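# Dismantle the belt drive and set parts down

## Task

Slacken the belt tensioner, lift the round belt off both pulleys and leave it lying flat on the table, touching and encircling neither pulley, then put the hex key down on the table next to the board.

## Robot and tools

Robot: two Kinova Gen3 arms with seven joints each, named left_arm and right_arm. Each carries a Robotiq 2F-85 two-finger gripper and a wrist camera. Joint order in every row and every per-joint list: waist, shoulder, upper arm roll, elbow, forearm roll, wrist pitch, wrist roll. Stated ranges in rad: waist, upper arm roll, forearm roll and wrist roll -69.115 to 69.115; shoulder -2.250 to 2.250; elbow -2.580 to 2.580; wrist pitch -2.100 to 2.100. Real ends can differ by up to 0.014 rad.

Frames: the scene frame has its origin at table-top height, halfway between the two nominal bases, with +z up and +x pointing out over the table. left_arm sits on the +y side; image left and right do not match these names. Calibrated bases in the scene frame: left_arm at (-0.013, +0.303, +0.014) m with quat_wxyz (+1.000, 0, 0, +0.019); right_arm at (+0.030, -0.307, +0.014) m with quat_wxyz (+1.000, 0, 0, +0.005). Both are almost unrotated. end_effector_position (m) and end_effector_quat_wxyz are given in that arm's own base frame. They mark the point between the closed pads and can be off by a few cm. The fingers point along the gripper's +z and close along its y. Closed fingertips reach about 19 mm past that point.

Cameras, all 672x504: fixed cam_high, cam_low, cam_board, cam_idler and cam_stud, plus cam_left_wrist and cam_right_wrist. Every call takes an optional cameras list. Leaving it out, null or ["all"] returns every camera; [] returns none. An unknown name invalidates the call.

Row format, used by execute_actions and move: one flat list of 18 numbers, each in [-1, 1], always covering both arms. The order is left_arm's 7 joint values, its gripper position, its gripper speed, then the same 9 for right_arm. Joint values are offsets, not poses, counted from the Joint targets shown at the start of the action or move. They do not count from the previous row, so sending the same offset again moves the joint further. Scale: 1.0 equals 0.9985 rad for the first four joints and 0.8765 rad for the last three. Gripper position is an absolute opening: +1 is fully open (85 mm), 0 is roughly 45 mm, -1 is closed. The scale is not linear, so check position_measured_pct, which is about 50 minus 50 times the position. Gripper speed runs from -1 (about 20 mm/s) through 0 (85) to +1 (150). Faster closes grip harder. To leave a gripper unchanged, repeat the last position and speed numbers, because 0 is itself a command.

execute_actions(actions, cameras): actions is a list of actions. Each action is a list of 1 to 15 rows, and each row runs for 1/30 s. If there are fewer rows, the last one is held until the 15 steps are used up. An empty list only reports the current state. An action that would drive any joint more than 0.014 rad beyond its range end is rejected for both arms.

move(target, speed, blend, blocking, cameras): target is one row, or up to 15 rows forming a path. All offsets count from the same starting Joint targets. speed is in rad/s for the joint with the farthest to travel, from 0.01 to 2, default 0.5. It can be one value or one per target. blend (rad) rounds off corners between path points. With blocking=false the call returns after about 0.5 s while the motion continues. The move does not avoid obstacles. The result adds a move: line reading done, off_target, moving, held or fault, and limits=held if steps were withheld.

wait(seconds 0 to 10) lets time pass. stop brakes a running move. zoom_image(camera, region [x0, y0, x1, y1] in pixels, at most 504x504) enlarges part of the latest image. clear_fault(arm) restarts an arm after a reported torque fault. read_manual gives licence texts. finished_scene(scene 1 or 2) ends the scene permanently. Call it only once the belt and key are placed and will stay put.

Result contents: Joint positions, Joint velocities (which may read within noise), Joint targets (the base for your next offsets), Joint torques, Flange force in the gripper axes, the gripper pose, position_measured_pct, motor_current_ma and object_status. object_status codes: 0 moving; 1 blocked while opening; 2 stopped on an object before the requested position, which is a firm grip with about 1000 mA; 3 at the requested position, or pads touching, meaning nothing held or a soft grip. Other possible lines: joint sent to its limit, joint command not followed (the inter-arm clearance check stepped in), MOTOR HOT, OVER-TEMPERATURE FAULT, and Tool commands.

Gripping: close to a position narrower than the part and hold that command. Release by commanding a few mm wider than the part. Avoid squeezing hard on a part that is still resting on something.

Things to avoid: dropping parts, releasing them while they move, and letting anything leave the table. Also avoid fast impacts and driving targets past a firm contact, since the arms are stiff. Joint torque above 104.5 N m (first four joints) or 51.3 N m (wrist joints), or straying more than 5 degrees from the planned path, stops the arm until clear_fault. Keep the arms from touching each other, and never close one gripper on the other arm's fingers. Motors heat up when holding loads, reaching far or pushing, and at 75 °C the arm sags. The simulation keeps running while you think.

Each tool is called after ">>>" by a JSON object that holds its "api" and its "payload", one argument or row to a line.

## Session

>>> {"api": "execute_actions", "payload": {
  "actions": []
}}

Scene clock: 0.00 s.
left_arm: end_effector_position=(+0.5481, +0.0997, +0.2555) position_measured_pct=0.0 object_status=3 motor_current_ma=0 end_effector_quat_wxyz=(-0.108, +0.914, +0.027, +0.389) | right_arm: end_effector_position=(+0.6781, -0.0536, +0.3293) position_measured_pct=0.0 object_status=3 motor_current_ma=0 end_effector_quat_wxyz=(-0.010, +0.885, -0.233, +0.404)
Joint positions: left_arm=[0.355 0.321 -0.653 2.09 1.958 0.118 2.673] | right_arm=[0.19 0.431 -0.355 1.584 0.89 0.482 3.458]
Joint velocities: within noise
Joint torques (N m): no reading
Motor temperatures (°C): left_arm=[33 29 30 33 37 42 40] | right_arm=[34 32 30 33 40 36 42]
Flange force (N): no reading
Joint targets: left_arm=[0.355 0.321 -0.653 2.090 1.958 0.118 2.673] | right_arm=[0.190 0.431 -0.355 1.584 0.890 0.482 3.458]
Tool commands: left_gripper/position=+1.0 left_gripper/speed=+1.0 right_gripper/position=+1.0 right_gripper/speed=+1.0

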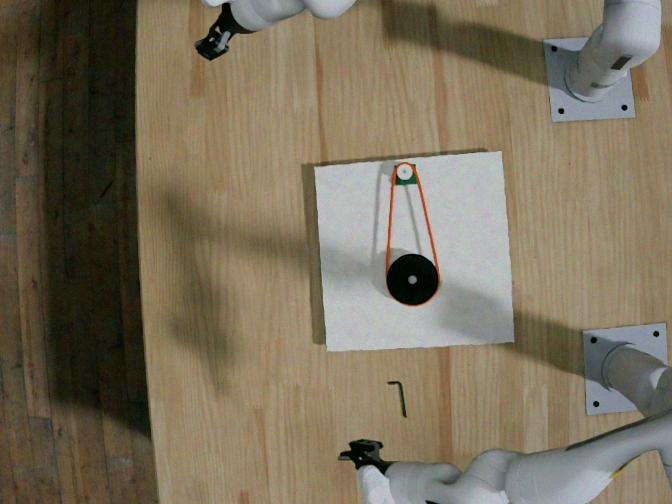

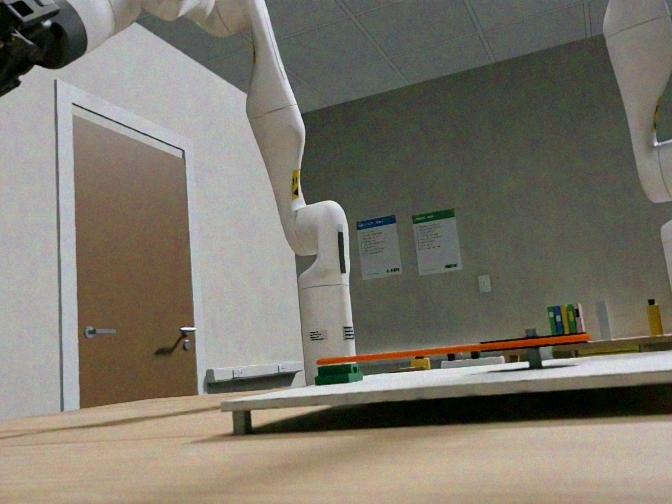

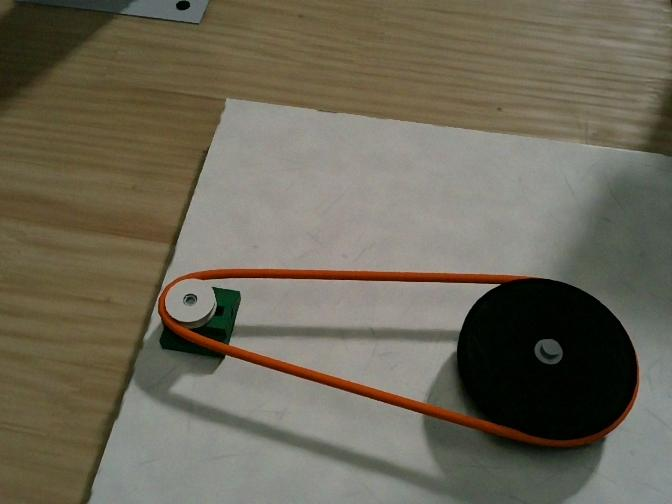

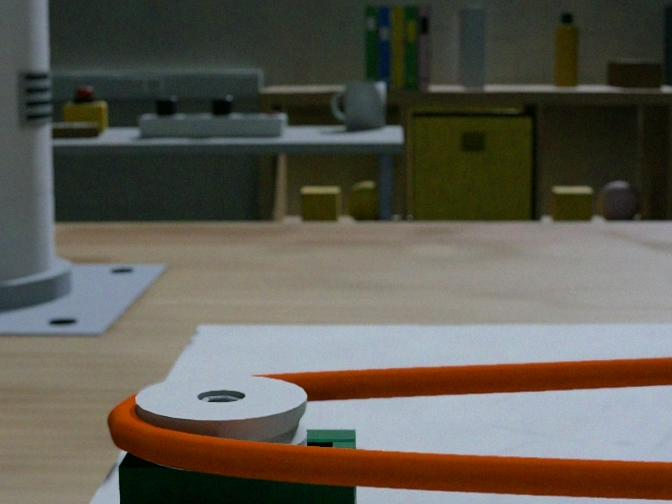

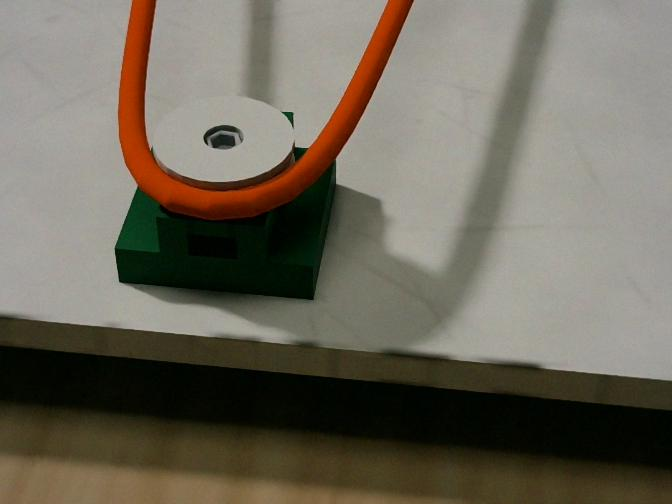

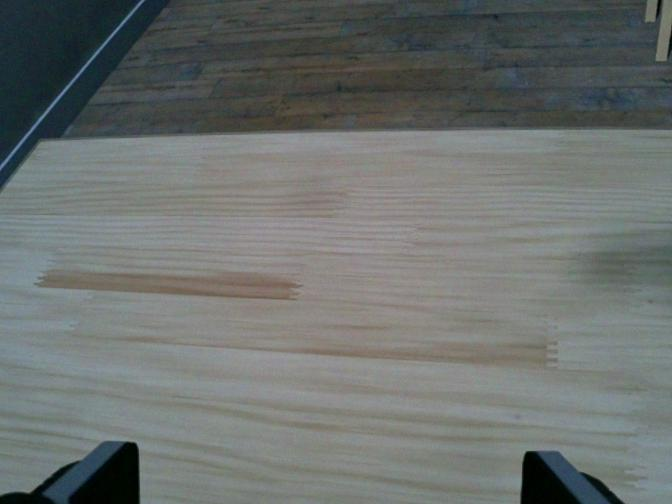

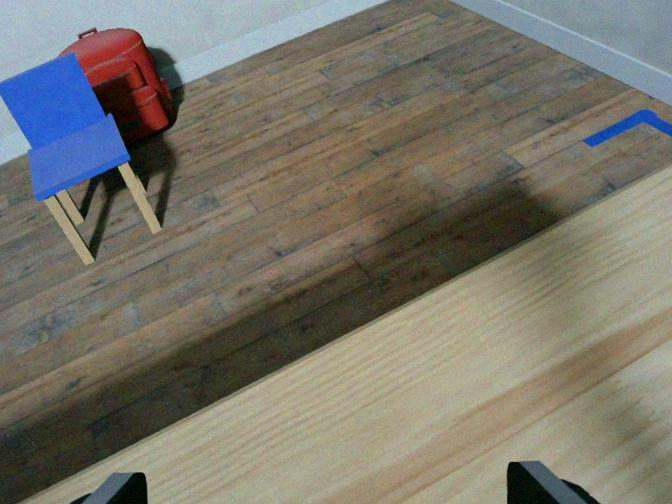

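>>> {"api": "move", "payload": {
  "target": [-0.1325,0.0613,0.218,-0.1687,-0.7446,0.3553,0.17,1,1,-0.0951,0.013,0.1778,-0.2329,-0.5077,0.6184,-0.4324,1,1],
  "speed": 0.8,
  "cameras": []
}}

>>> {"api": "move", "payload": {
  "target": [-0.1325,0.0613,0.218,-0.1687,-0.7446,0.3553,0.17,1,1,-0.0951,0.013,0.1778,-0.2329,-0.5077,0.6184,-0.4324,1,1],
  "speed": 0.8,
  "cameras": []
}}

>>> {"api": "move", "payload": {
  "target": [-0.1325,0.0613,0.218,-0.1687,-0.7446,0.3553,0.17,1,1,0,0,0,0,0,0,0,1,1],
  "speed": 0.8,
  "cameras": ["cam_high","cam_left_wrist"]
}}

Scene clock: 246.57 s.
left_arm: end_effector_position=(+0.5912, -0.0371, +0.2475) position_measured_pct=0.0 object_status=3 motor_current_ma=0 end_effector_quat_wxyz=(-0.027, +0.880, -0.296, +0.370) | right_arm: end_effector_position=(+0.5974, -0.1034, +0.3190) position_measured_pct=0.0 object_status=3 motor_current_ma=0 end_effector_quat_wxyz=(-0.011, +0.740, -0.630, +0.234)
Joint positions: left_arm=[0.223 0.383 -0.435 1.922 1.306 0.43 2.822] | right_arm=[0.095 0.444 -0.177 1.351 0.445 1.024 3.079]
Joint velocities: within noise
Joint torques (N m): left_arm=[-0.88 -14.67 -0.63 -8.91 1.2 -0.16 -0.53] | right_arm=[1.23 -18.59 -1.05 -10.13 1.15 -0.66 -0.05]
Motor temperatures (°C): left_arm=[32 30 28 33 37 42 39] | right_arm=[32 32 30 32 39 36 42]
Flange force (N): left_arm=[7.3 0.6 -6.8] | right_arm=[-2.8 1.0 0.7]
Joint targets: left_arm=[0.223 0.383 -0.435 1.922 1.306 0.430 2.822] | right_arm=[0.095 0.444 -0.177 1.351 0.445 1.024 3.079]
move: done
No camera images: "cameras" was empty.

Scene clock: 247.83 s.
left_arm: end_effector_position=(+0.5345, -0.0891, +0.2029) position_measured_pct=0.0 object_status=3 motor_current_ma=0 end_effector_quat_wxyz=(+0.031, +0.802, -0.553, +0.223) | right_arm: end_effector_position=(+0.4999, -0.0251, +0.3498) position_measured_pct=0.0 object_status=3 motor_current_ma=0 end_effector_quat_wxyz=(+0.000, -0.535, +0.845, +0.000)
Joint positions: left_arm=[0.091 0.444 -0.217 1.753 0.653 0.741 2.971] | right_arm=[0 0.457 0.001 1.119 0 1.566 2.7]
Joint velocities: within noise
Joint torques (N m): left_arm=[-0.89 -15.87 0.28 -8.4 1.22 -0.39 -0.47] | right_arm=[1.28 -17.87 -0.8 -9.44 0.24 0.24 -0.05]
Motor temperatures (°C): left_arm=[32 30 28 33 37 42 39] | right_arm=[32 32 30 32 39 36 42]
Flange force (N): left_arm=[3.7 2.5 -2.9] | right_arm=[-0.9 2.8 2.3]
Joint targets: left_arm=[0.091 0.444 -0.217 1.753 0.653 0.741 2.971] | right_arm=[0.000 0.456 0.001 1.119 0.000 1.566 2.700]
move: done
No camera images: "cameras" was empty.

Scene clock: 249.10 s.
left_arm: end_effector_position=(+0.4769, -0.0053, +0.1858) position_measured_pct=0.0 object_status=3 motor_current_ma=0 end_effector_quat_wxyz=(+0.000, +0.714, -0.700, +0.000) | right_arm: end_effector_position=(+0.4999, -0.0251, +0.3499) position_measured_pct=0.0 object_status=3 motor_current_ma=0 end_effector_quat_wxyz=(+0.000, -0.535, +0.845, +0.000)
Joint positions: left_arm=[-0.042 0.505 0 1.585 0 1.052 3.12] | right_arm=[0 0.457 0.001 1.119 0 1.566 2.7]
Joint velocities: within noise
Joint torques (N m): left_arm=[-0.82 -16.57 0.81 -8.22 0.34 -0.05 -0.52] | right_arm=[1.2 -17.93 -0.8 -9.36 0.27 0.18 -0.05]
Motor temperatures (°C): left_arm=[32 30 28 33 37 42 39] | right_arm=[32 32 30 32 39 36 42]
Flange force (N): left_arm=[2.6 3.4 -0.3] | right_arm=[-1.1 2.2 1.8]
Joint targets: left_arm=[-0.042 0.505 0.000 1.585 0.000 1.052 3.120] | right_arm=[0.000 0.457 0.001 1.119 0.000 1.566 2.701]
move: done
Images, in order (width x height): cam_high 672x504, cam_left_wrist 672x504.

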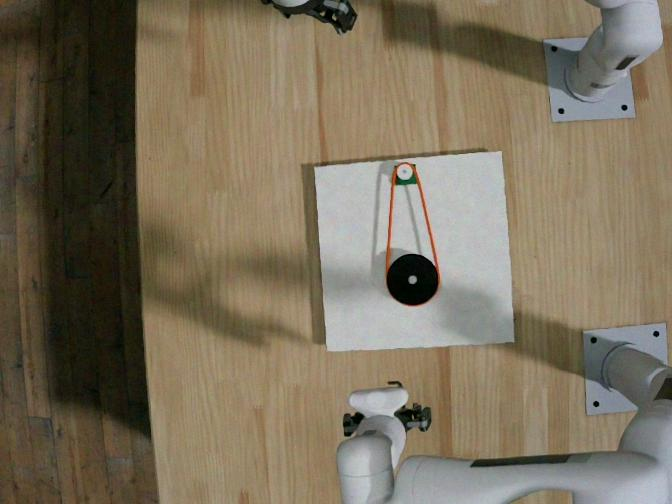

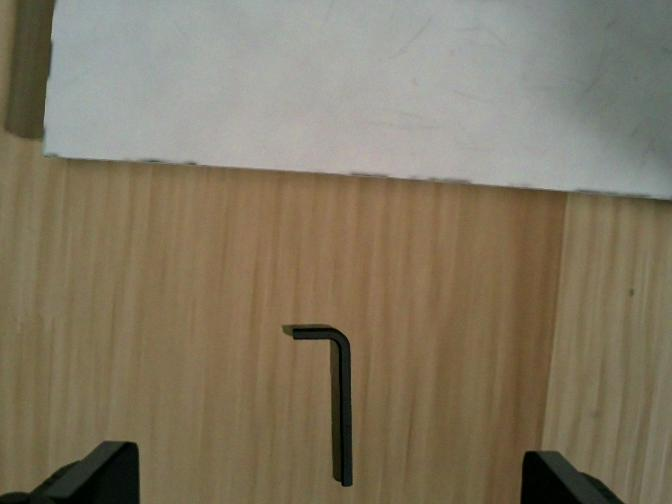

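>>> {"api": "move", "payload": {
  "target": [0,0.1798,0,0.1387,0,-0.3633,0,1,1,0,0,0,0,0,0,0,1,1],
  "speed": 0.5,
  "cameras": ["cam_left_wrist"]
}}

Scene clock: 269.10 s.
left_arm: end_effector_position=(+0.4770, -0.0053, +0.0660) position_measured_pct=0.0 object_status=3 motor_current_ma=0 end_effector_quat_wxyz=(+0.000, +0.714, -0.700, +0.000) | right_arm: end_effector_position=(+0.4999, -0.0251, +0.3499) position_measured_pct=0.0 object_status=3 motor_current_ma=0 end_effector_quat_wxyz=(+0.000, -0.535, +0.845, +0.000)
Joint positions: left_arm=[-0.042 0.685 0 1.723 0 0.734 3.12] | right_arm=[0 0.457 0.001 1.119 0 1.566 2.7]
Joint velocities: within noise
Joint torques (N m): left_arm=[-0.89 -17.91 0.82 -6.22 0.33 0.02 -0.59] | right_arm=[1.24 -17.86 -0.77 -9.42 0.24 0.22 -0.07]
Motor temperatures (°C): left_arm=[32 30 28 33 37 42 39] | right_arm=[32 32 30 32 39 36 42]
Flange force (N): left_arm=[3.1 2.1 -1.0] | right_arm=[-0.9 2.6 2.1]
Joint targets: left_arm=[-0.042 0.685 0.000 1.723 0.000 0.734 3.120] | right_arm=[0.000 0.457 0.001 1.119 0.000 1.566 2.700]
move: done
Images, in order (width x height): cam_left_wrist 672x504.

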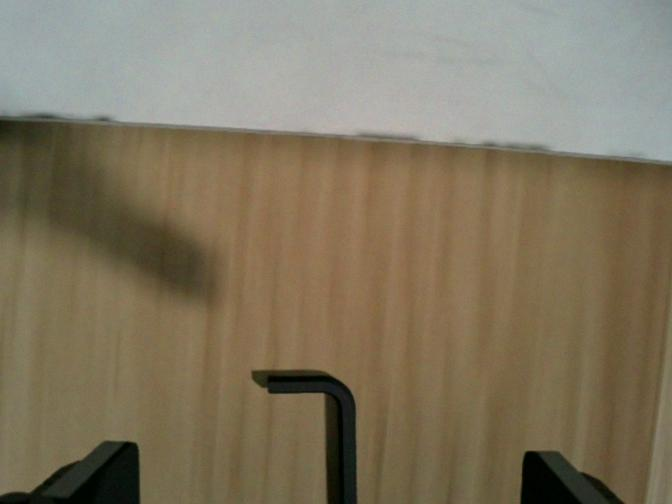

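>>> {"api": "move", "payload": {
  "target": [-0.0207,0.0275,0,0.0335,0,-0.0696,-0.024,-0.55,0,0,0,0,0,0,0,0,1,1],
  "speed": 0.3,
  "cameras": ["cam_left_wrist"]
}}

Scene clock: 294.90 s.
left_arm: end_effector_position=(+0.4713, +0.0042, +0.0461) position_measured_pct=77.5 object_status=0 motor_current_ma=0 end_effector_quat_wxyz=(+0.000, +0.714, -0.700, +0.000) | right_arm: end_effector_position=(+0.4999, -0.0251, +0.3499) position_measured_pct=0.0 object_status=3 motor_current_ma=0 end_effector_quat_wxyz=(+0.000, -0.535, +0.845, +0.000)
Joint positions: left_arm=[-0.062 0.712 0 1.757 0 0.673 3.099] | right_arm=[0 0.457 0.001 1.119 0 1.566 2.7]
Joint velocities: within noise
Joint torques (N m): left_arm=[-0.88 -17.76 0.96 -5.8 0.37 0.02 -0.62] | right_arm=[1.19 -17.98 -0.83 -9.43 0.3 0.17 -0.06]
Motor temperatures (°C): left_arm=[32 31 28 33 37 42 39] | right_arm=[32 32 30 32 39 36 42]
Flange force (N): left_arm=[3.2 2.1 -1.4] | right_arm=[-0.9 2.2 2.0]
Joint targets: left_arm=[-0.062 0.712 0.000 1.757 0.000 0.673 3.099] | right_arm=[0.000 0.457 0.001 1.119 0.000 1.566 2.701]
move: done
Images, in order (width x height): cam_left_wrist 672x504.

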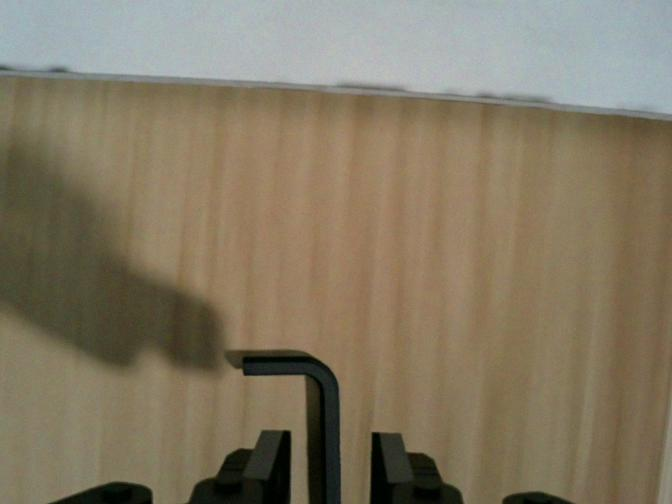

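>>> {"api": "move", "payload": {
  "target": [0,0.0771,0,0.0155,0,-0.106,0,-0.55,0,0,0,0,0,0,0,0,1,1],
  "speed": 0.08,
  "cameras": ["cam_left_wrist","cam_low"]
}}

Scene clock: 309.13 s.
left_arm: end_effector_position=(+0.4716, +0.0042, +0.0070) position_measured_pct=77.5 object_status=3 motor_current_ma=0 end_effector_quat_wxyz=(+0.000, +0.714, -0.700, +0.000) | right_arm: end_effector_position=(+0.4999, -0.0251, +0.3499) position_measured_pct=0.0 object_status=3 motor_current_ma=0 end_effector_quat_wxyz=(+0.000, -0.535, +0.845, +0.000)
Joint positions: left_arm=[-0.062 0.789 0 1.772 0 0.58 3.099] | right_arm=[0 0.457 0.001 1.119 0 1.566 2.7]
Joint velocities: within noise
Joint torques (N m): left_arm=[-0.88 -18.06 0.9 -5 0.37 -0.01 -0.55] | right_arm=[1.18 -17.91 -0.74 -9.38 0.27 0.23 -0.06]
Motor temperatures (°C): left_arm=[32 31 28 33 37 42 39] | right_arm=[32 32 30 32 39 36 42]
Flange force (N): left_arm=[3.0 1.6 -2.0] | right_arm=[-0.9 2.3 2.0]
Joint targets: left_arm=[-0.062 0.789 0.000 1.772 0.000 0.580 3.099] | right_arm=[0.000 0.457 0.001 1.119 0.000 1.566 2.701]
move: done
Images, in order (width x height): cam_low 672x504, cam_left_wrist 672x504.

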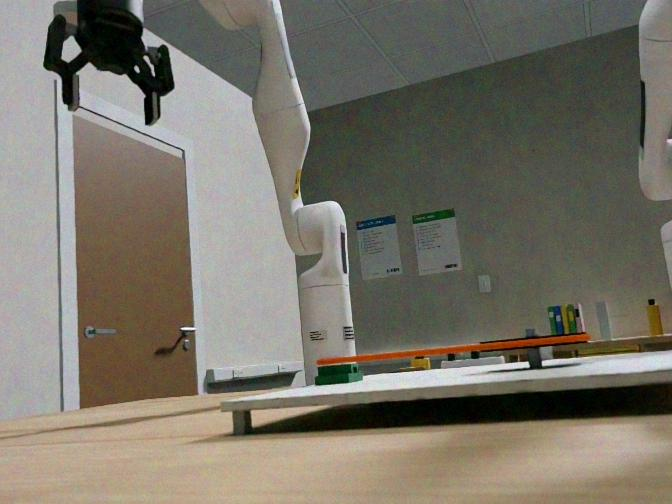

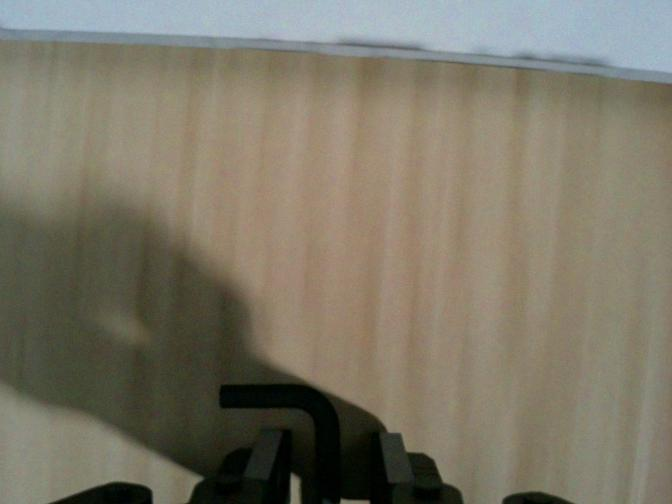

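>>> {"api": "move", "payload": {
  "target": [0,0.0061,0,0.0008,0,-0.0078,0,-0.55,0,0,0,0,0,0,0,0,1,1],
  "speed": 0.02,
  "cameras": []
}}

>>> {"api": "move", "payload": {
  "target": [0,0.0041,0,0.0005,0,-0.0052,0,-0.55,0,0,0,0,0,0,0,0,1,1],
  "speed": 0.02,
  "cameras": ["cam_left_wrist"]
}}

Scene clock: 324.77 s.
left_arm: end_effector_position=(+0.4716, +0.0042, +0.0041) position_measured_pct=77.5 object_status=3 motor_current_ma=0 end_effector_quat_wxyz=(+0.000, +0.714, -0.700, +0.000) | right_arm: end_effector_position=(+0.4999, -0.0251, +0.3499) position_measured_pct=0.0 object_status=3 motor_current_ma=0 end_effector_quat_wxyz=(+0.000, -0.535, +0.845, +0.000)
Joint positions: left_arm=[-0.062 0.795 0 1.773 0 0.573 3.099] | right_arm=[0 0.457 0.001 1.119 0 1.566 2.7]
Joint velocities: within noise
Joint torques (N m): left_arm=[-1.12 0.74 0.51 -6.45 0.42 -5.79 -0.54] | right_arm=[1.23 -18.01 -0.82 -9.42 0.33 0.17 -0.07]
Motor temperatures (°C): left_arm=[32 31 28 33 37 42 39] | right_arm=[32 32 30 32 38 36 42]
Flange force (N): left_arm=[3.4 18.5 -53.2] | right_arm=[-1.0 2.1 2.0]
Joint targets: left_arm=[-0.062 0.795 0.000 1.773 0.000 0.573 3.099] | right_arm=[0.000 0.457 0.001 1.119 0.000 1.566 2.700]
move: done
No camera images: "cameras" was empty.

Scene clock: 325.47 s.
left_arm: end_effector_position=(+0.4716, +0.0042, +0.0022) position_measured_pct=77.5 object_status=3 motor_current_ma=0 end_effector_quat_wxyz=(+0.000, +0.714, -0.700, +0.000) | right_arm: end_effector_position=(+0.4999, -0.0251, +0.3499) position_measured_pct=0.0 object_status=3 motor_current_ma=0 end_effector_quat_wxyz=(+0.000, -0.535, +0.845, +0.000)
Joint positions: left_arm=[-0.062 0.799 0 1.774 0 0.569 3.099] | right_arm=[0 0.457 0.001 1.119 0 1.566 2.7]
Joint velocities: within noise
Joint torques (N m): left_arm=[-1.27 33.12 0.18 -9.26 0.6 -15.76 -0.56] | right_arm=[1.21 -17.91 -0.81 -9.39 0.25 0.15 -0.04]
Motor temperatures (°C): left_arm=[32 31 28 33 37 42 39] | right_arm=[32 32 30 32 38 36 42]
Flange force (N): left_arm=[3.5 47.7 -141.5] | right_arm=[-1.0 2.3 1.8]
Joint targets: left_arm=[-0.062 0.799 0.000 1.774 0.000 0.569 3.099] | right_arm=[0.000 0.457 0.001 1.119 0.000 1.566 2.700]
move: done
Images, in order (width x height): cam_left_wrist 672x504.

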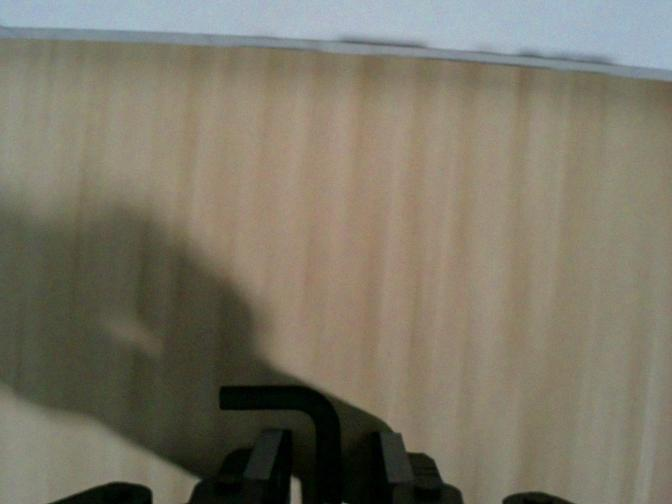

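>>> {"api": "move", "payload": {
  "target": [0,-0.0099,0,-0.0013,0,0.0127,0,-0.55,0,0,0,0,0,0,0,0,1,1],
  "speed": 0.1,
  "cameras": []
}}

>>> {"api": "move", "payload": {
  "target": [0,0,0,0,0,0,0,-1,-1,0,0,0,0,0,0,0,1,1],
  "speed": 0.1,
  "cameras": ["cam_left_wrist"]
}}

Scene clock: 337.50 s.
left_arm: end_effector_position=(+0.4716, +0.0042, +0.0068) position_measured_pct=77.5 object_status=3 motor_current_ma=0 end_effector_quat_wxyz=(+0.000, +0.714, -0.700, +0.000) | right_arm: end_effector_position=(+0.4999, -0.0251, +0.3499) position_measured_pct=0.0 object_status=3 motor_current_ma=0 end_effector_quat_wxyz=(+0.000, -0.535, +0.845, +0.000)
Joint positions: left_arm=[-0.062 0.789 0 1.772 0 0.58 3.099] | right_arm=[0 0.457 0.001 1.119 0 1.566 2.7]
Joint velocities: within noise
Joint torques (N m): left_arm=[-0.82 -18.72 0.85 -5.09 0.28 0 -0.56] | right_arm=[1.18 -17.96 -0.77 -9.38 0.26 0.14 -0.08]
Motor temperatures (°C): left_arm=[31 32 28 33 37 43 39] | right_arm=[32 32 29 32 38 36 42]
Flange force (N): left_arm=[2.9 1.2 -0.7] | right_arm=[-1.0 2.0 1.8]
Joint targets: left_arm=[-0.062 0.789 0.000 1.772 0.000 0.580 3.099] | right_arm=[0.000 0.457 0.001 1.119 0.000 1.566 2.701]
move: done
No camera images: "cameras" was empty.

Scene clock: 338.87 s.
left_arm: end_effector_position=(+0.4716, +0.0042, +0.0069) position_measured_pct=95.7 object_status=0 motor_current_ma=1000 end_effector_quat_wxyz=(+0.000, +0.714, -0.700, +0.000) | right_arm: end_effector_position=(+0.4999, -0.0251, +0.3499) position_measured_pct=0.0 object_status=3 motor_current_ma=0 end_effector_quat_wxyz=(+0.000, -0.535, +0.845, +0.000)
Joint positions: left_arm=[-0.062 0.789 0 1.772 0 0.58 3.099] | right_arm=[0 0.457 0.001 1.119 0 1.566 2.7]
Joint velocities: within noise
Joint torques (N m): left_arm=[-0.86 -17.02 0.84 -4.86 0.34 -0.2 -0.53] | right_arm=[1.26 -17.98 -0.8 -9.44 0.3 0.21 0]
Motor temperatures (°C): left_arm=[31 32 28 33 37 43 39] | right_arm=[32 32 29 32 38 36 42]
Flange force (N): left_arm=[2.9 2.1 -4.6] | right_arm=[-1.1 2.4 2.2]
Joint targets: left_arm=[-0.062 0.789 0.000 1.772 0.000 0.580 3.099] | right_arm=[0.000 0.457 0.001 1.119 0.000 1.566 2.701]
move: done
Images, in order (width x height): cam_left_wrist 672x504.

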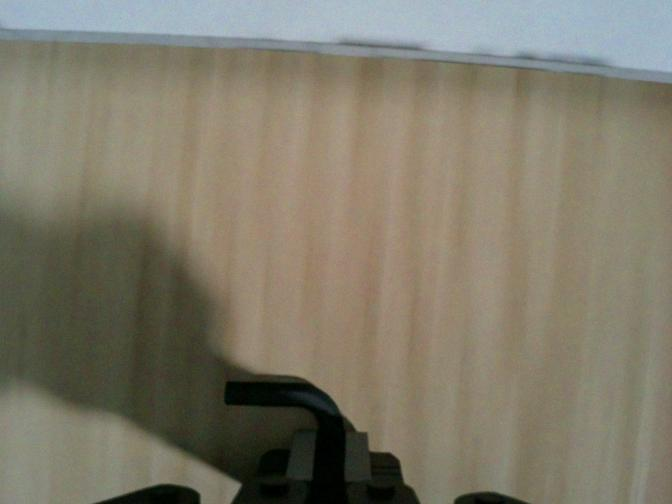

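>>> {"api": "move", "payload": {
  "target": [
    [0,-0.2844,0,-0.1873,0,0.5385,0,-1,-1,0,0,0,0,0,0,0,1,1],
    [0.2123,-0.33,0,0,0,-0.0913,-0.95,-1,-1,0,0,0,0,0,0,0,1,1]
  ],
  "speed": [0.2,0.5],
  "cameras": ["cam_left_wrist"]
}}

Scene clock: 363.23 s.
left_arm: end_effector_position=(+0.5488, -0.1082, +0.1832) position_measured_pct=95.7 object_status=2 motor_current_ma=1000 end_effector_quat_wxyz=(+0.185, -0.264, +0.943, -0.084) | right_arm: end_effector_position=(+0.4999, -0.0251, +0.3499) position_measured_pct=0.0 object_status=3 motor_current_ma=0 end_effector_quat_wxyz=(+0.000, -0.535, +0.845, +0.000)
Joint positions: left_arm=[0.15 0.46 0 1.772 0 0.5 2.266] | right_arm=[0 0.457 0.001 1.119 0 1.566 2.7]
Joint velocities: within noise
Joint torques (N m): left_arm=[-0.9 -16.28 0.74 -8.6 0.25 -1.1 -0.51] | right_arm=[1.23 -17.96 -0.79 -9.38 0.27 0.21 -0.05]
Motor temperatures (°C): left_arm=[31 32 28 33 37 43 39] | right_arm=[32 32 29 32 38 36 41]
Flange force (N): left_arm=[5.1 -2.0 -1.5] | right_arm=[-1.1 2.2 2.0]
Joint targets: left_arm=[0.150 0.460 0.000 1.772 0.000 0.500 2.266] | right_arm=[0.000 0.457 0.001 1.119 0.000 1.566 2.701]
move: done
Images, in order (width x height): cam_left_wrist 672x504.

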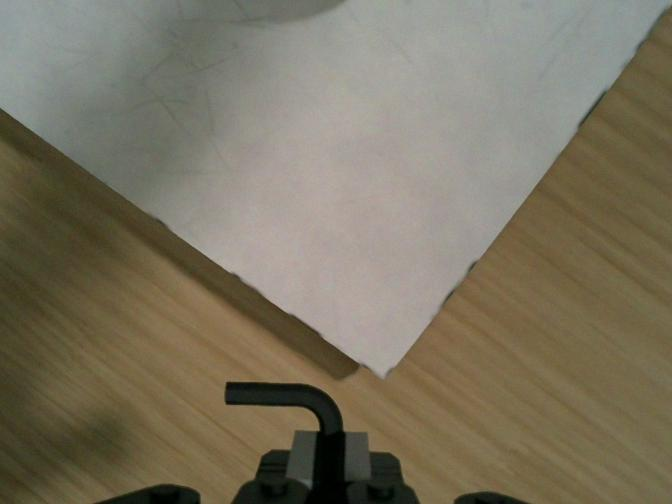

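>>> {"api": "move", "payload": {
  "target": [0.1302,0.04,0,0.2283,0,-0.6845,-0.931,-1,-1,0,0,0,0,0,0,0,1,1],
  "speed": 0.6,
  "cameras": []
}}

>>> {"api": "move", "payload": {
  "target": [0.0801,0.1602,0,0.2003,0,-0.9127,-0.8557,-1,-1,0,0,0,0,0,0,0,1,1],
  "speed": 0.6,
  "cameras": []
}}

>>> {"api": "move", "payload": {
  "target": [0.0449,0.1653,0,0.1412,0,-0.793,-0.7986,-1,-1,-0.5862,0.3506,-0.001,-0.618,0,0.304,-0.5944,1,1],
  "speed": 0.6,
  "cameras": ["cam_high","cam_left_wrist","cam_right_wrist"]
}}

Scene clock: 394.97 s.
left_arm: end_effector_position=(+0.5698, -0.1898, +0.1727) position_measured_pct=95.7 object_status=2 motor_current_ma=1000 end_effector_quat_wxyz=(+0.361, +0.185, +0.913, -0.029) | right_arm: end_effector_position=(+0.4999, -0.0251, +0.3499) position_measured_pct=0.0 object_status=3 motor_current_ma=0 end_effector_quat_wxyz=(+0.000, -0.535, +0.845, +0.000)
Joint positions: left_arm=[0.28 0.5 0 2 0 -0.1 1.45] | right_arm=[0 0.457 0.001 1.119 0 1.566 2.7]
Joint velocities: within noise
Joint torques (N m): left_arm=[-0.88 -16.12 0.72 -7.72 0.26 -1.9 -0.58] | right_arm=[1.16 -17.97 -0.74 -9.42 0.31 0.2 -0.06]
Motor temperatures (°C): left_arm=[31 33 28 33 37 43 39] | right_arm=[32 32 29 32 38 36 41]
Flange force (N): left_arm=[0.6 -5.8 -2.5] | right_arm=[-0.9 2.3 2.1]
Joint targets: left_arm=[0.280 0.500 0.000 2.000 0.000 -0.100 1.450] | right_arm=[0.000 0.457 0.001 1.119 0.000 1.566 2.701]
move: done
No camera images: "cameras" was empty.

Scene clock: 396.70 s.
left_arm: end_effector_position=(+0.5839, -0.2464, +0.1972) position_measured_pct=95.7 object_status=2 motor_current_ma=1000 end_effector_quat_wxyz=(+0.539, +0.479, +0.678, +0.141) | right_arm: end_effector_position=(+0.4999, -0.0251, +0.3499) position_measured_pct=0.0 object_status=3 motor_current_ma=0 end_effector_quat_wxyz=(+0.000, -0.535, +0.845, +0.000)
Joint positions: left_arm=[0.36 0.66 0 2.2 0 -0.9 0.7] | right_arm=[0 0.457 0.001 1.119 0 1.566 2.7]
Joint velocities: within noise
Joint torques (N m): left_arm=[-0.89 -16.68 0.82 -5.39 0.27 -2.73 -0.6] | right_arm=[1.23 -17.97 -0.78 -9.4 0.3 0.2 -0.08]
Motor temperatures (°C): left_arm=[31 33 28 33 37 43 39] | right_arm=[32 32 29 32 38 36 41]
Flange force (N): left_arm=[-1.5 0.5 -2.0] | right_arm=[-1.0 2.2 2.0]
Joint targets: left_arm=[0.360 0.660 0.000 2.200 0.000 -0.900 0.700] | right_arm=[0.000 0.457 0.001 1.119 0.000 1.566 2.701]
move: done
No camera images: "cameras" was empty.

Scene clock: 398.27 s.
left_arm: end_effector_position=(+0.5533, -0.2641, +0.2561) position_measured_pct=95.7 object_status=2 motor_current_ma=1000 end_effector_quat_wxyz=(+0.590, +0.590, +0.389, +0.389) | right_arm: end_effector_position=(+0.5201, +0.3151, +0.3463) position_measured_pct=0.0 object_status=3 motor_current_ma=0 end_effector_quat_wxyz=(+0.000, -0.562, +0.827, +0.000)
Joint positions: left_arm=[0.405 0.825 0 2.341 0 -1.595 0] | right_arm=[-0.585 0.807 -0.001 0.501 0 1.833 2.179]
Joint velocities: within noise
Joint torques (N m): left_arm=[-0.85 -16.65 0.91 -2.98 0.31 -2.96 -0.59] | right_arm=[1.11 -23.26 -0.59 -9.02 0.18 0.22 -0.05]
Motor temperatures (°C): left_arm=[31 33 28 33 37 43 39] | right_arm=[32 32 29 32 38 36 41]
Flange force (N): left_arm=[0.4 2.4 -0.9] | right_arm=no reading
Joint targets: left_arm=[0.405 0.825 0.000 2.341 0.000 -1.595 0.000] | right_arm=[-0.585 0.807 0.000 0.501 0.000 1.833 2.179]
move: done
Images, in order (width x height): cam_high 672x504, cam_left_wrist 672x504, cam_right_wrist 672x504.

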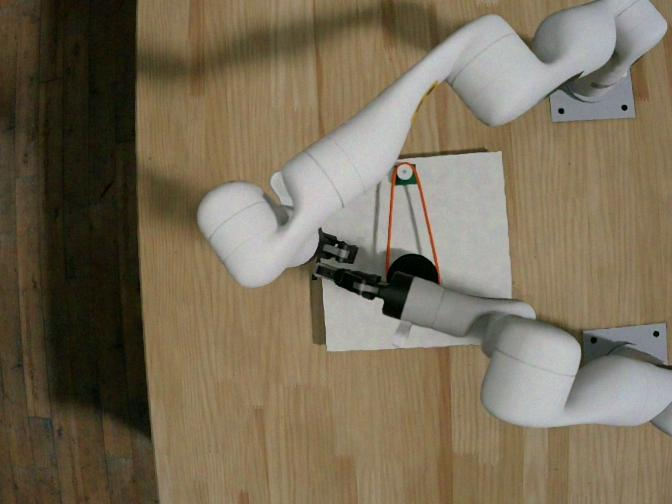

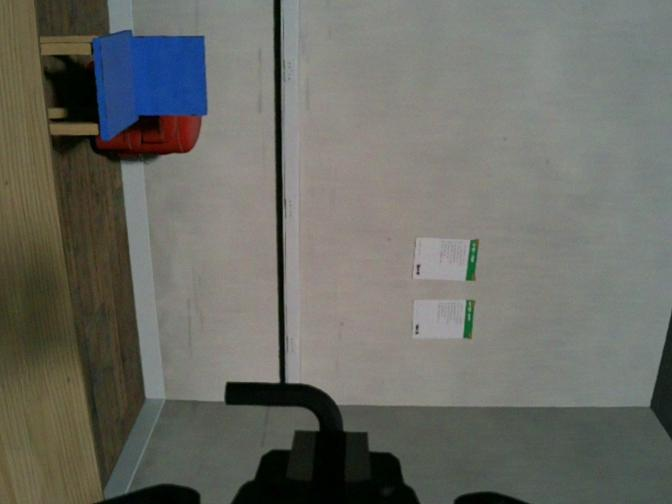

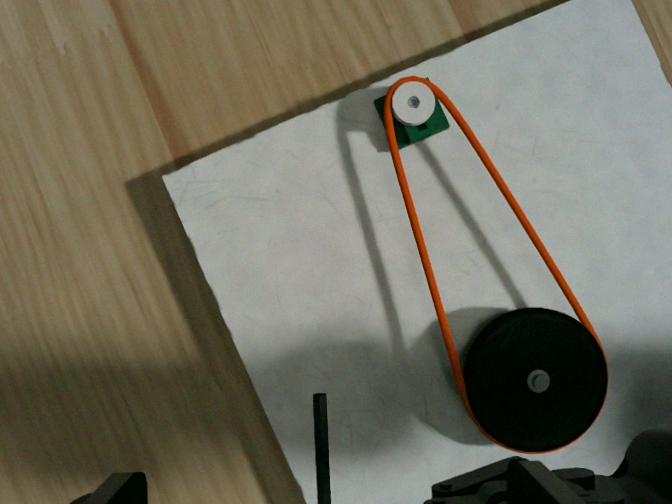

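>>> {"api": "move", "payload": {
  "target": [0,0,0,0,0,0,0,-1,-1,0,-0.0325,0,0.2102,0,-0.2017,0,1,1],
  "speed": 0.3,
  "cameras": ["cam_right_wrist"]
}}

Scene clock: 411.67 s.
left_arm: end_effector_position=(+0.5533, -0.2641, +0.2561) position_measured_pct=95.7 object_status=2 motor_current_ma=1000 end_effector_quat_wxyz=(+0.590, +0.590, +0.389, +0.389) | right_arm: end_effector_position=(+0.5199, +0.3151, +0.3012) position_measured_pct=0.0 object_status=3 motor_current_ma=0 end_effector_quat_wxyz=(+0.000, -0.562, +0.827, +0.000)
Joint positions: left_arm=[0.405 0.825 0 2.341 0 -1.595 0] | right_arm=[-0.585 0.774 0 0.711 0 1.656 2.179]
Joint velocities: within noise
Joint torques (N m): left_arm=[-0.92 -16.65 0.83 -2.94 0.27 -2.93 -0.62] | right_arm=[1.26 -23.09 -0.57 -9.4 0.26 0.21 -0.05]
Motor temperatures (°C): left_arm=[31 32 28 33 37 43 39] | right_arm=[32 32 29 32 38 36 41]
Flange force (N): left_arm=[0.0 2.3 -0.9] | right_arm=[1.5 3.6 2.5]
Joint targets: left_arm=[0.405 0.825 0.000 2.341 0.000 -1.595 0.000] | right_arm=[-0.585 0.774 0.000 0.711 0.000 1.656 2.179]
move: done
Images, in order (width x height): cam_right_wrist 672x504.

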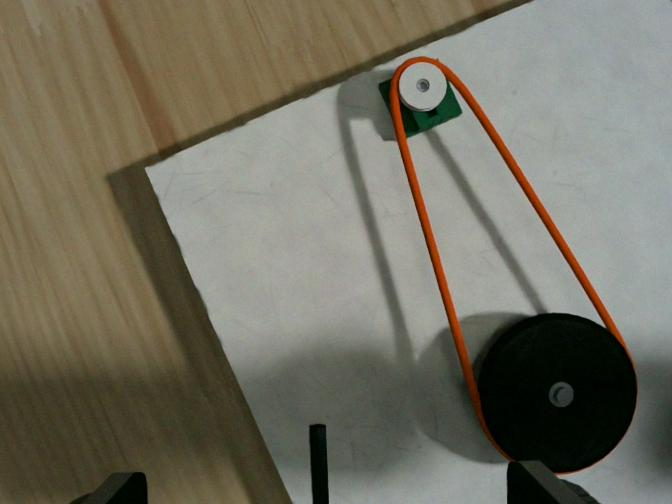

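>>> {"api": "move", "payload": {
  "target": [0,0,0,0,0,0,0,-1,-1,-0.001,0.0177,0,0.0975,0,-0.1306,-0.001,-0.4,1],
  "speed": 0.15,
  "cameras": ["cam_right_wrist","cam_left_wrist"]
}}

Scene clock: 431.20 s.
left_arm: end_effector_position=(+0.5533, -0.2641, +0.2561) position_measured_pct=95.7 object_status=2 motor_current_ma=1000 end_effector_quat_wxyz=(+0.590, +0.590, +0.389, +0.389) | right_arm: end_effector_position=(+0.5247, +0.3190, +0.2597) position_measured_pct=69.7 object_status=3 motor_current_ma=0 end_effector_quat_wxyz=(+0.000, -0.562, +0.827, +0.000)
Joint positions: left_arm=[0.405 0.825 0 2.341 0 -1.595 0] | right_arm=[-0.586 0.792 0 0.809 0 1.541 2.179]
Joint velocities: within noise
Joint torques (N m): left_arm=[-1 -16.7 0.89 -2.88 0.31 -2.96 -0.57] | right_arm=[1.28 -23.34 -0.67 -9.39 0.25 0.22 -0.1]
Motor temperatures (°C): left_arm=[31 32 28 33 37 43 39] | right_arm=[32 32 29 32 38 36 41]
Flange force (N): left_arm=[0.0 2.2 -0.6] | right_arm=[1.3 3.4 2.0]
Joint targets: left_arm=[0.405 0.825 0.000 2.341 0.000 -1.595 0.000] | right_arm=[-0.586 0.792 0.000 0.809 0.000 1.541 2.179]
move: done
Images, in order (width x height): cam_left_wrist 672x504, cam_right_wrist 672x504.

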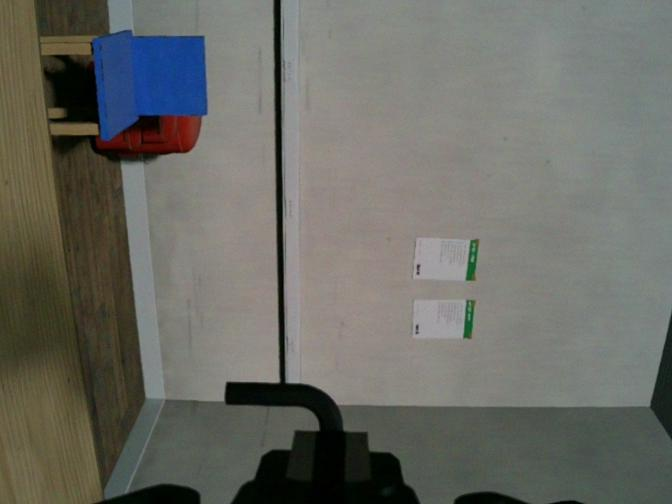

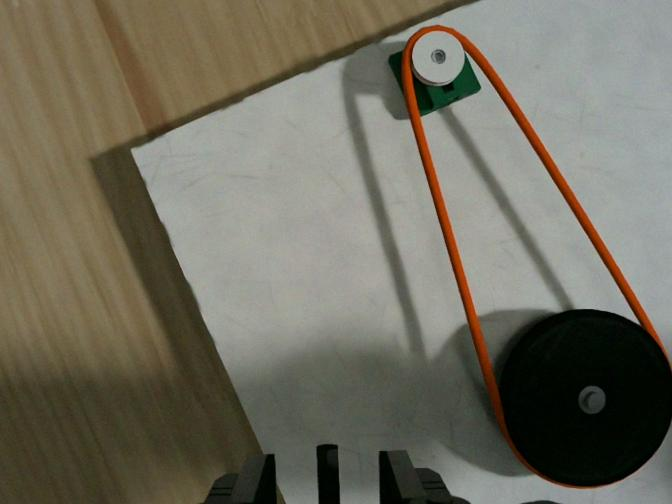

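>>> {"api": "move", "payload": {
  "target": [0,0,0,0,0,0,0,-1,-1,0,0,0,0,0,0,0,-1,-1],
  "speed": 0.15,
  "cameras": ["cam_right_wrist","cam_left_wrist"]
}}

>>> {"api": "wait", "payload": {
  "seconds": 0.5,
  "cameras": []
}}

Scene clock: 450.37 s.
left_arm: end_effector_position=(+0.5533, -0.2641, +0.2561) position_measured_pct=95.7 object_status=2 motor_current_ma=1000 end_effector_quat_wxyz=(+0.590, +0.590, +0.389, +0.389) | right_arm: end_effector_position=(+0.5247, +0.3190, +0.2598) position_measured_pct=94.8 object_status=0 motor_current_ma=1000 end_effector_quat_wxyz=(+0.000, -0.562, +0.827, +0.000)
Joint positions: left_arm=[0.405 0.825 0 2.341 0 -1.595 0] | right_arm=[-0.586 0.792 0 0.809 0 1.541 2.179]
Joint velocities: within noise
Joint torques (N m): left_arm=[0.35 -17.15 1.76 -1.73 -0.3 -3.28 -0.54] | right_arm=[2.9 -22.83 0.65 -10.4 1.09 -1.09 -0.28]
Motor temperatures (°C): left_arm=[31 32 28 33 37 43 39] | right_arm=[31 33 29 31 38 36 41]
Flange force (N): left_arm=[1.9 1.4 4.0] | right_arm=[3.2 7.7 0.9]
Joint targets: left_arm=[0.405 0.825 0.000 2.341 0.000 -1.595 0.000] | right_arm=[-0.586 0.792 0.000 0.809 0.000 1.541 2.179]
move: done
Images, in order (width x height): cam_left_wrist 672x504, cam_right_wrist 672x504.

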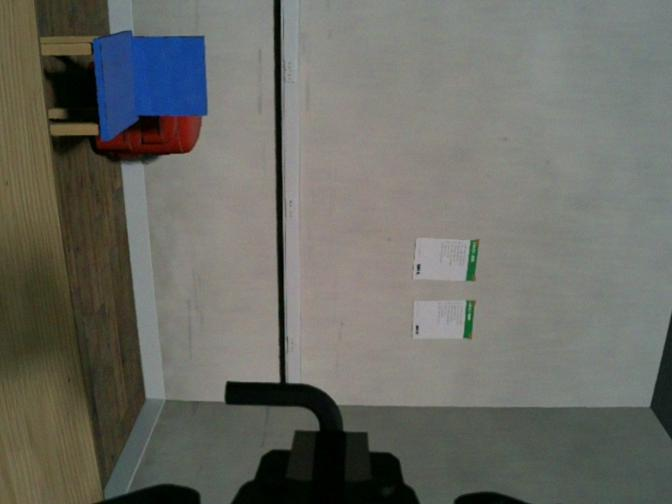

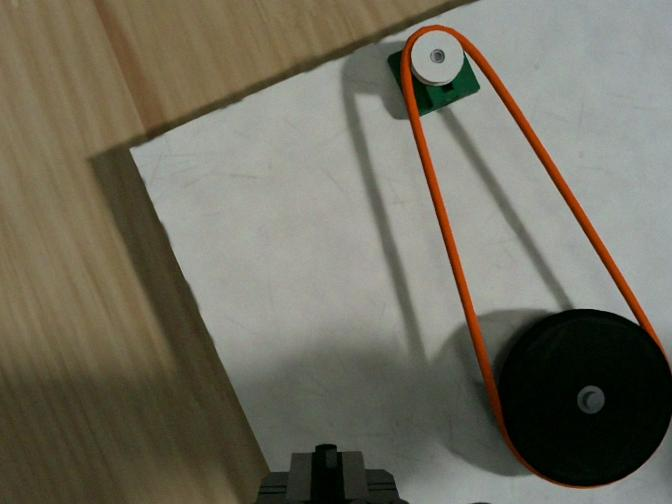

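Scene clock: 450.87 s.
left_arm: end_effector_position=(+0.5533, -0.2641, +0.2561) position_measured_pct=95.7 object_status=2 motor_current_ma=1000 end_effector_quat_wxyz=(+0.590, +0.590, +0.389, +0.389) | right_arm: end_effector_position=(+0.5247, +0.3190, +0.2598) position_measured_pct=94.8 object_status=2 motor_current_ma=1000 end_effector_quat_wxyz=(+0.000, -0.562, +0.827, +0.000)
Joint positions: left_arm=[0.405 0.825 0 2.341 0 -1.595 0] | right_arm=[-0.586 0.792 0 0.809 0 1.541 2.179]
Joint velocities: within noise
Joint torques (N m): left_arm=[0.43 -17.18 1.7 -1.65 -0.31 -3.21 -0.54] | right_arm=[2.95 -22.91 0.68 -10.44 1.03 -1.05 -0.26]
Motor temperatures (°C): left_arm=[31 32 28 33 37 43 39] | right_arm=[31 33 29 31 38 36 41]
Flange force (N): left_arm=[2.0 1.1 4.1] | right_arm=[3.2 7.9 1.2]
Joint targets: left_arm=[0.405 0.825 0.000 2.341 0.000 -1.595 0.000] | right_arm=[-0.586 0.792 0.000 0.809 0.000 1.541 2.179]
Tool commands: left_gripper/position=-1.0 left_gripper/speed=-1.0 right_gripper/position=-1.0 right_gripper/speed=-1.0
wait: 0.50 s; at rest by 0.17 s
No camera images: "cameras" was empty.

>>> {"api": "move", "payload": {
  "target": [
    [0,0,0,0,0,0,0,-0.6,-1,0,0,0,0,0,0,0,-1,-1],
    [0,0.0296,0,0.1903,0,-0.2508,0,-0.6,-1,0,0,0,0,0,0,0,-1,-1]
  ],
  "speed": 0.15,
  "cameras": ["cam_right_wrist","cam_high","cam_left_wrist"]
}}

Scene clock: 472.43 s.
left_arm: end_effector_position=(+0.4982, -0.2405, +0.2562) position_measured_pct=80.1 object_status=3 motor_current_ma=0 end_effector_quat_wxyz=(+0.590, +0.590, +0.389, +0.389) | right_arm: end_effector_position=(+0.5247, +0.3190, +0.2598) position_measured_pct=94.8 object_status=2 motor_current_ma=1000 end_effector_quat_wxyz=(+0.000, -0.562, +0.827, +0.000)
Joint positions: left_arm=[0.405 0.854 0 2.531 0 -1.815 0] | right_arm=[-0.586 0.792 0 0.809 0 1.541 2.179]
Joint velocities: within noise
Joint torques (N m): left_arm=[-0.86 -15 0.86 -0.79 0.39 -2.84 -0.62] | right_arm=[1.24 -23.45 -0.67 -9.43 0.27 0.17 -0.03]
Motor temperatures (°C): left_arm=[31 32 28 33 37 42 39] | right_arm=[31 33 29 32 38 36 41]
Flange force (N): left_arm=[0.7 2.8 0.1] | right_arm=[1.0 3.2 2.0]
Joint targets: left_arm=[0.405 0.854 0.000 2.531 0.000 -1.815 0.000] | right_arm=[-0.586 0.792 0.000 0.809 0.000 1.541 2.179]
move: done
Images, in order (width x height): cam_high 672x504, cam_left_wrist 672x504, cam_right_wrist 672x504.

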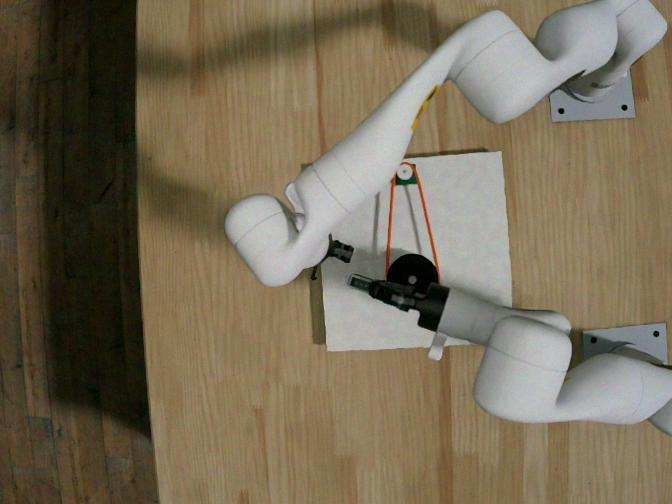

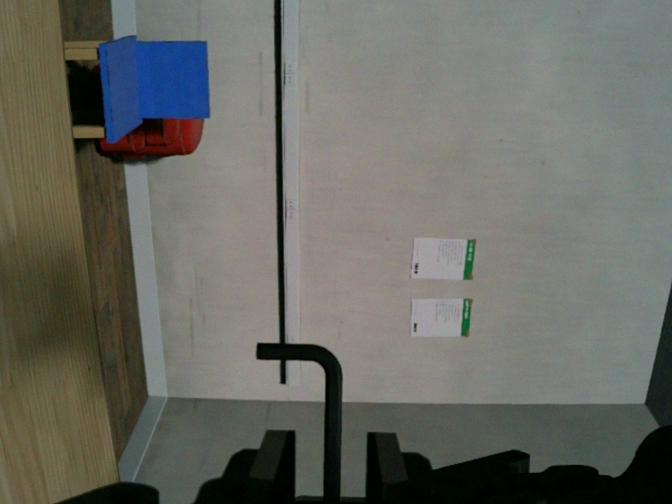

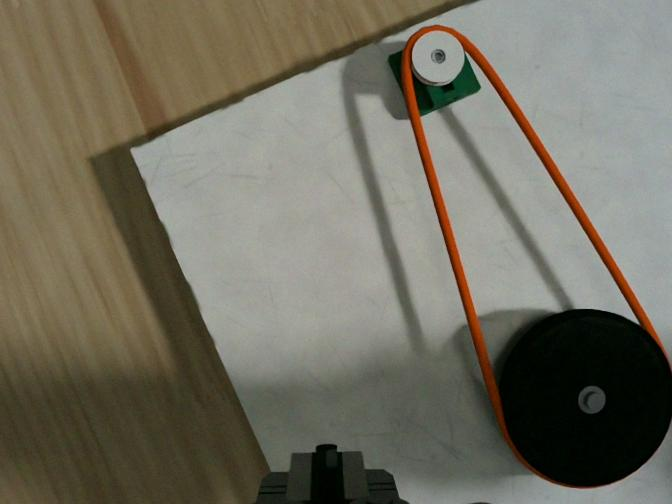

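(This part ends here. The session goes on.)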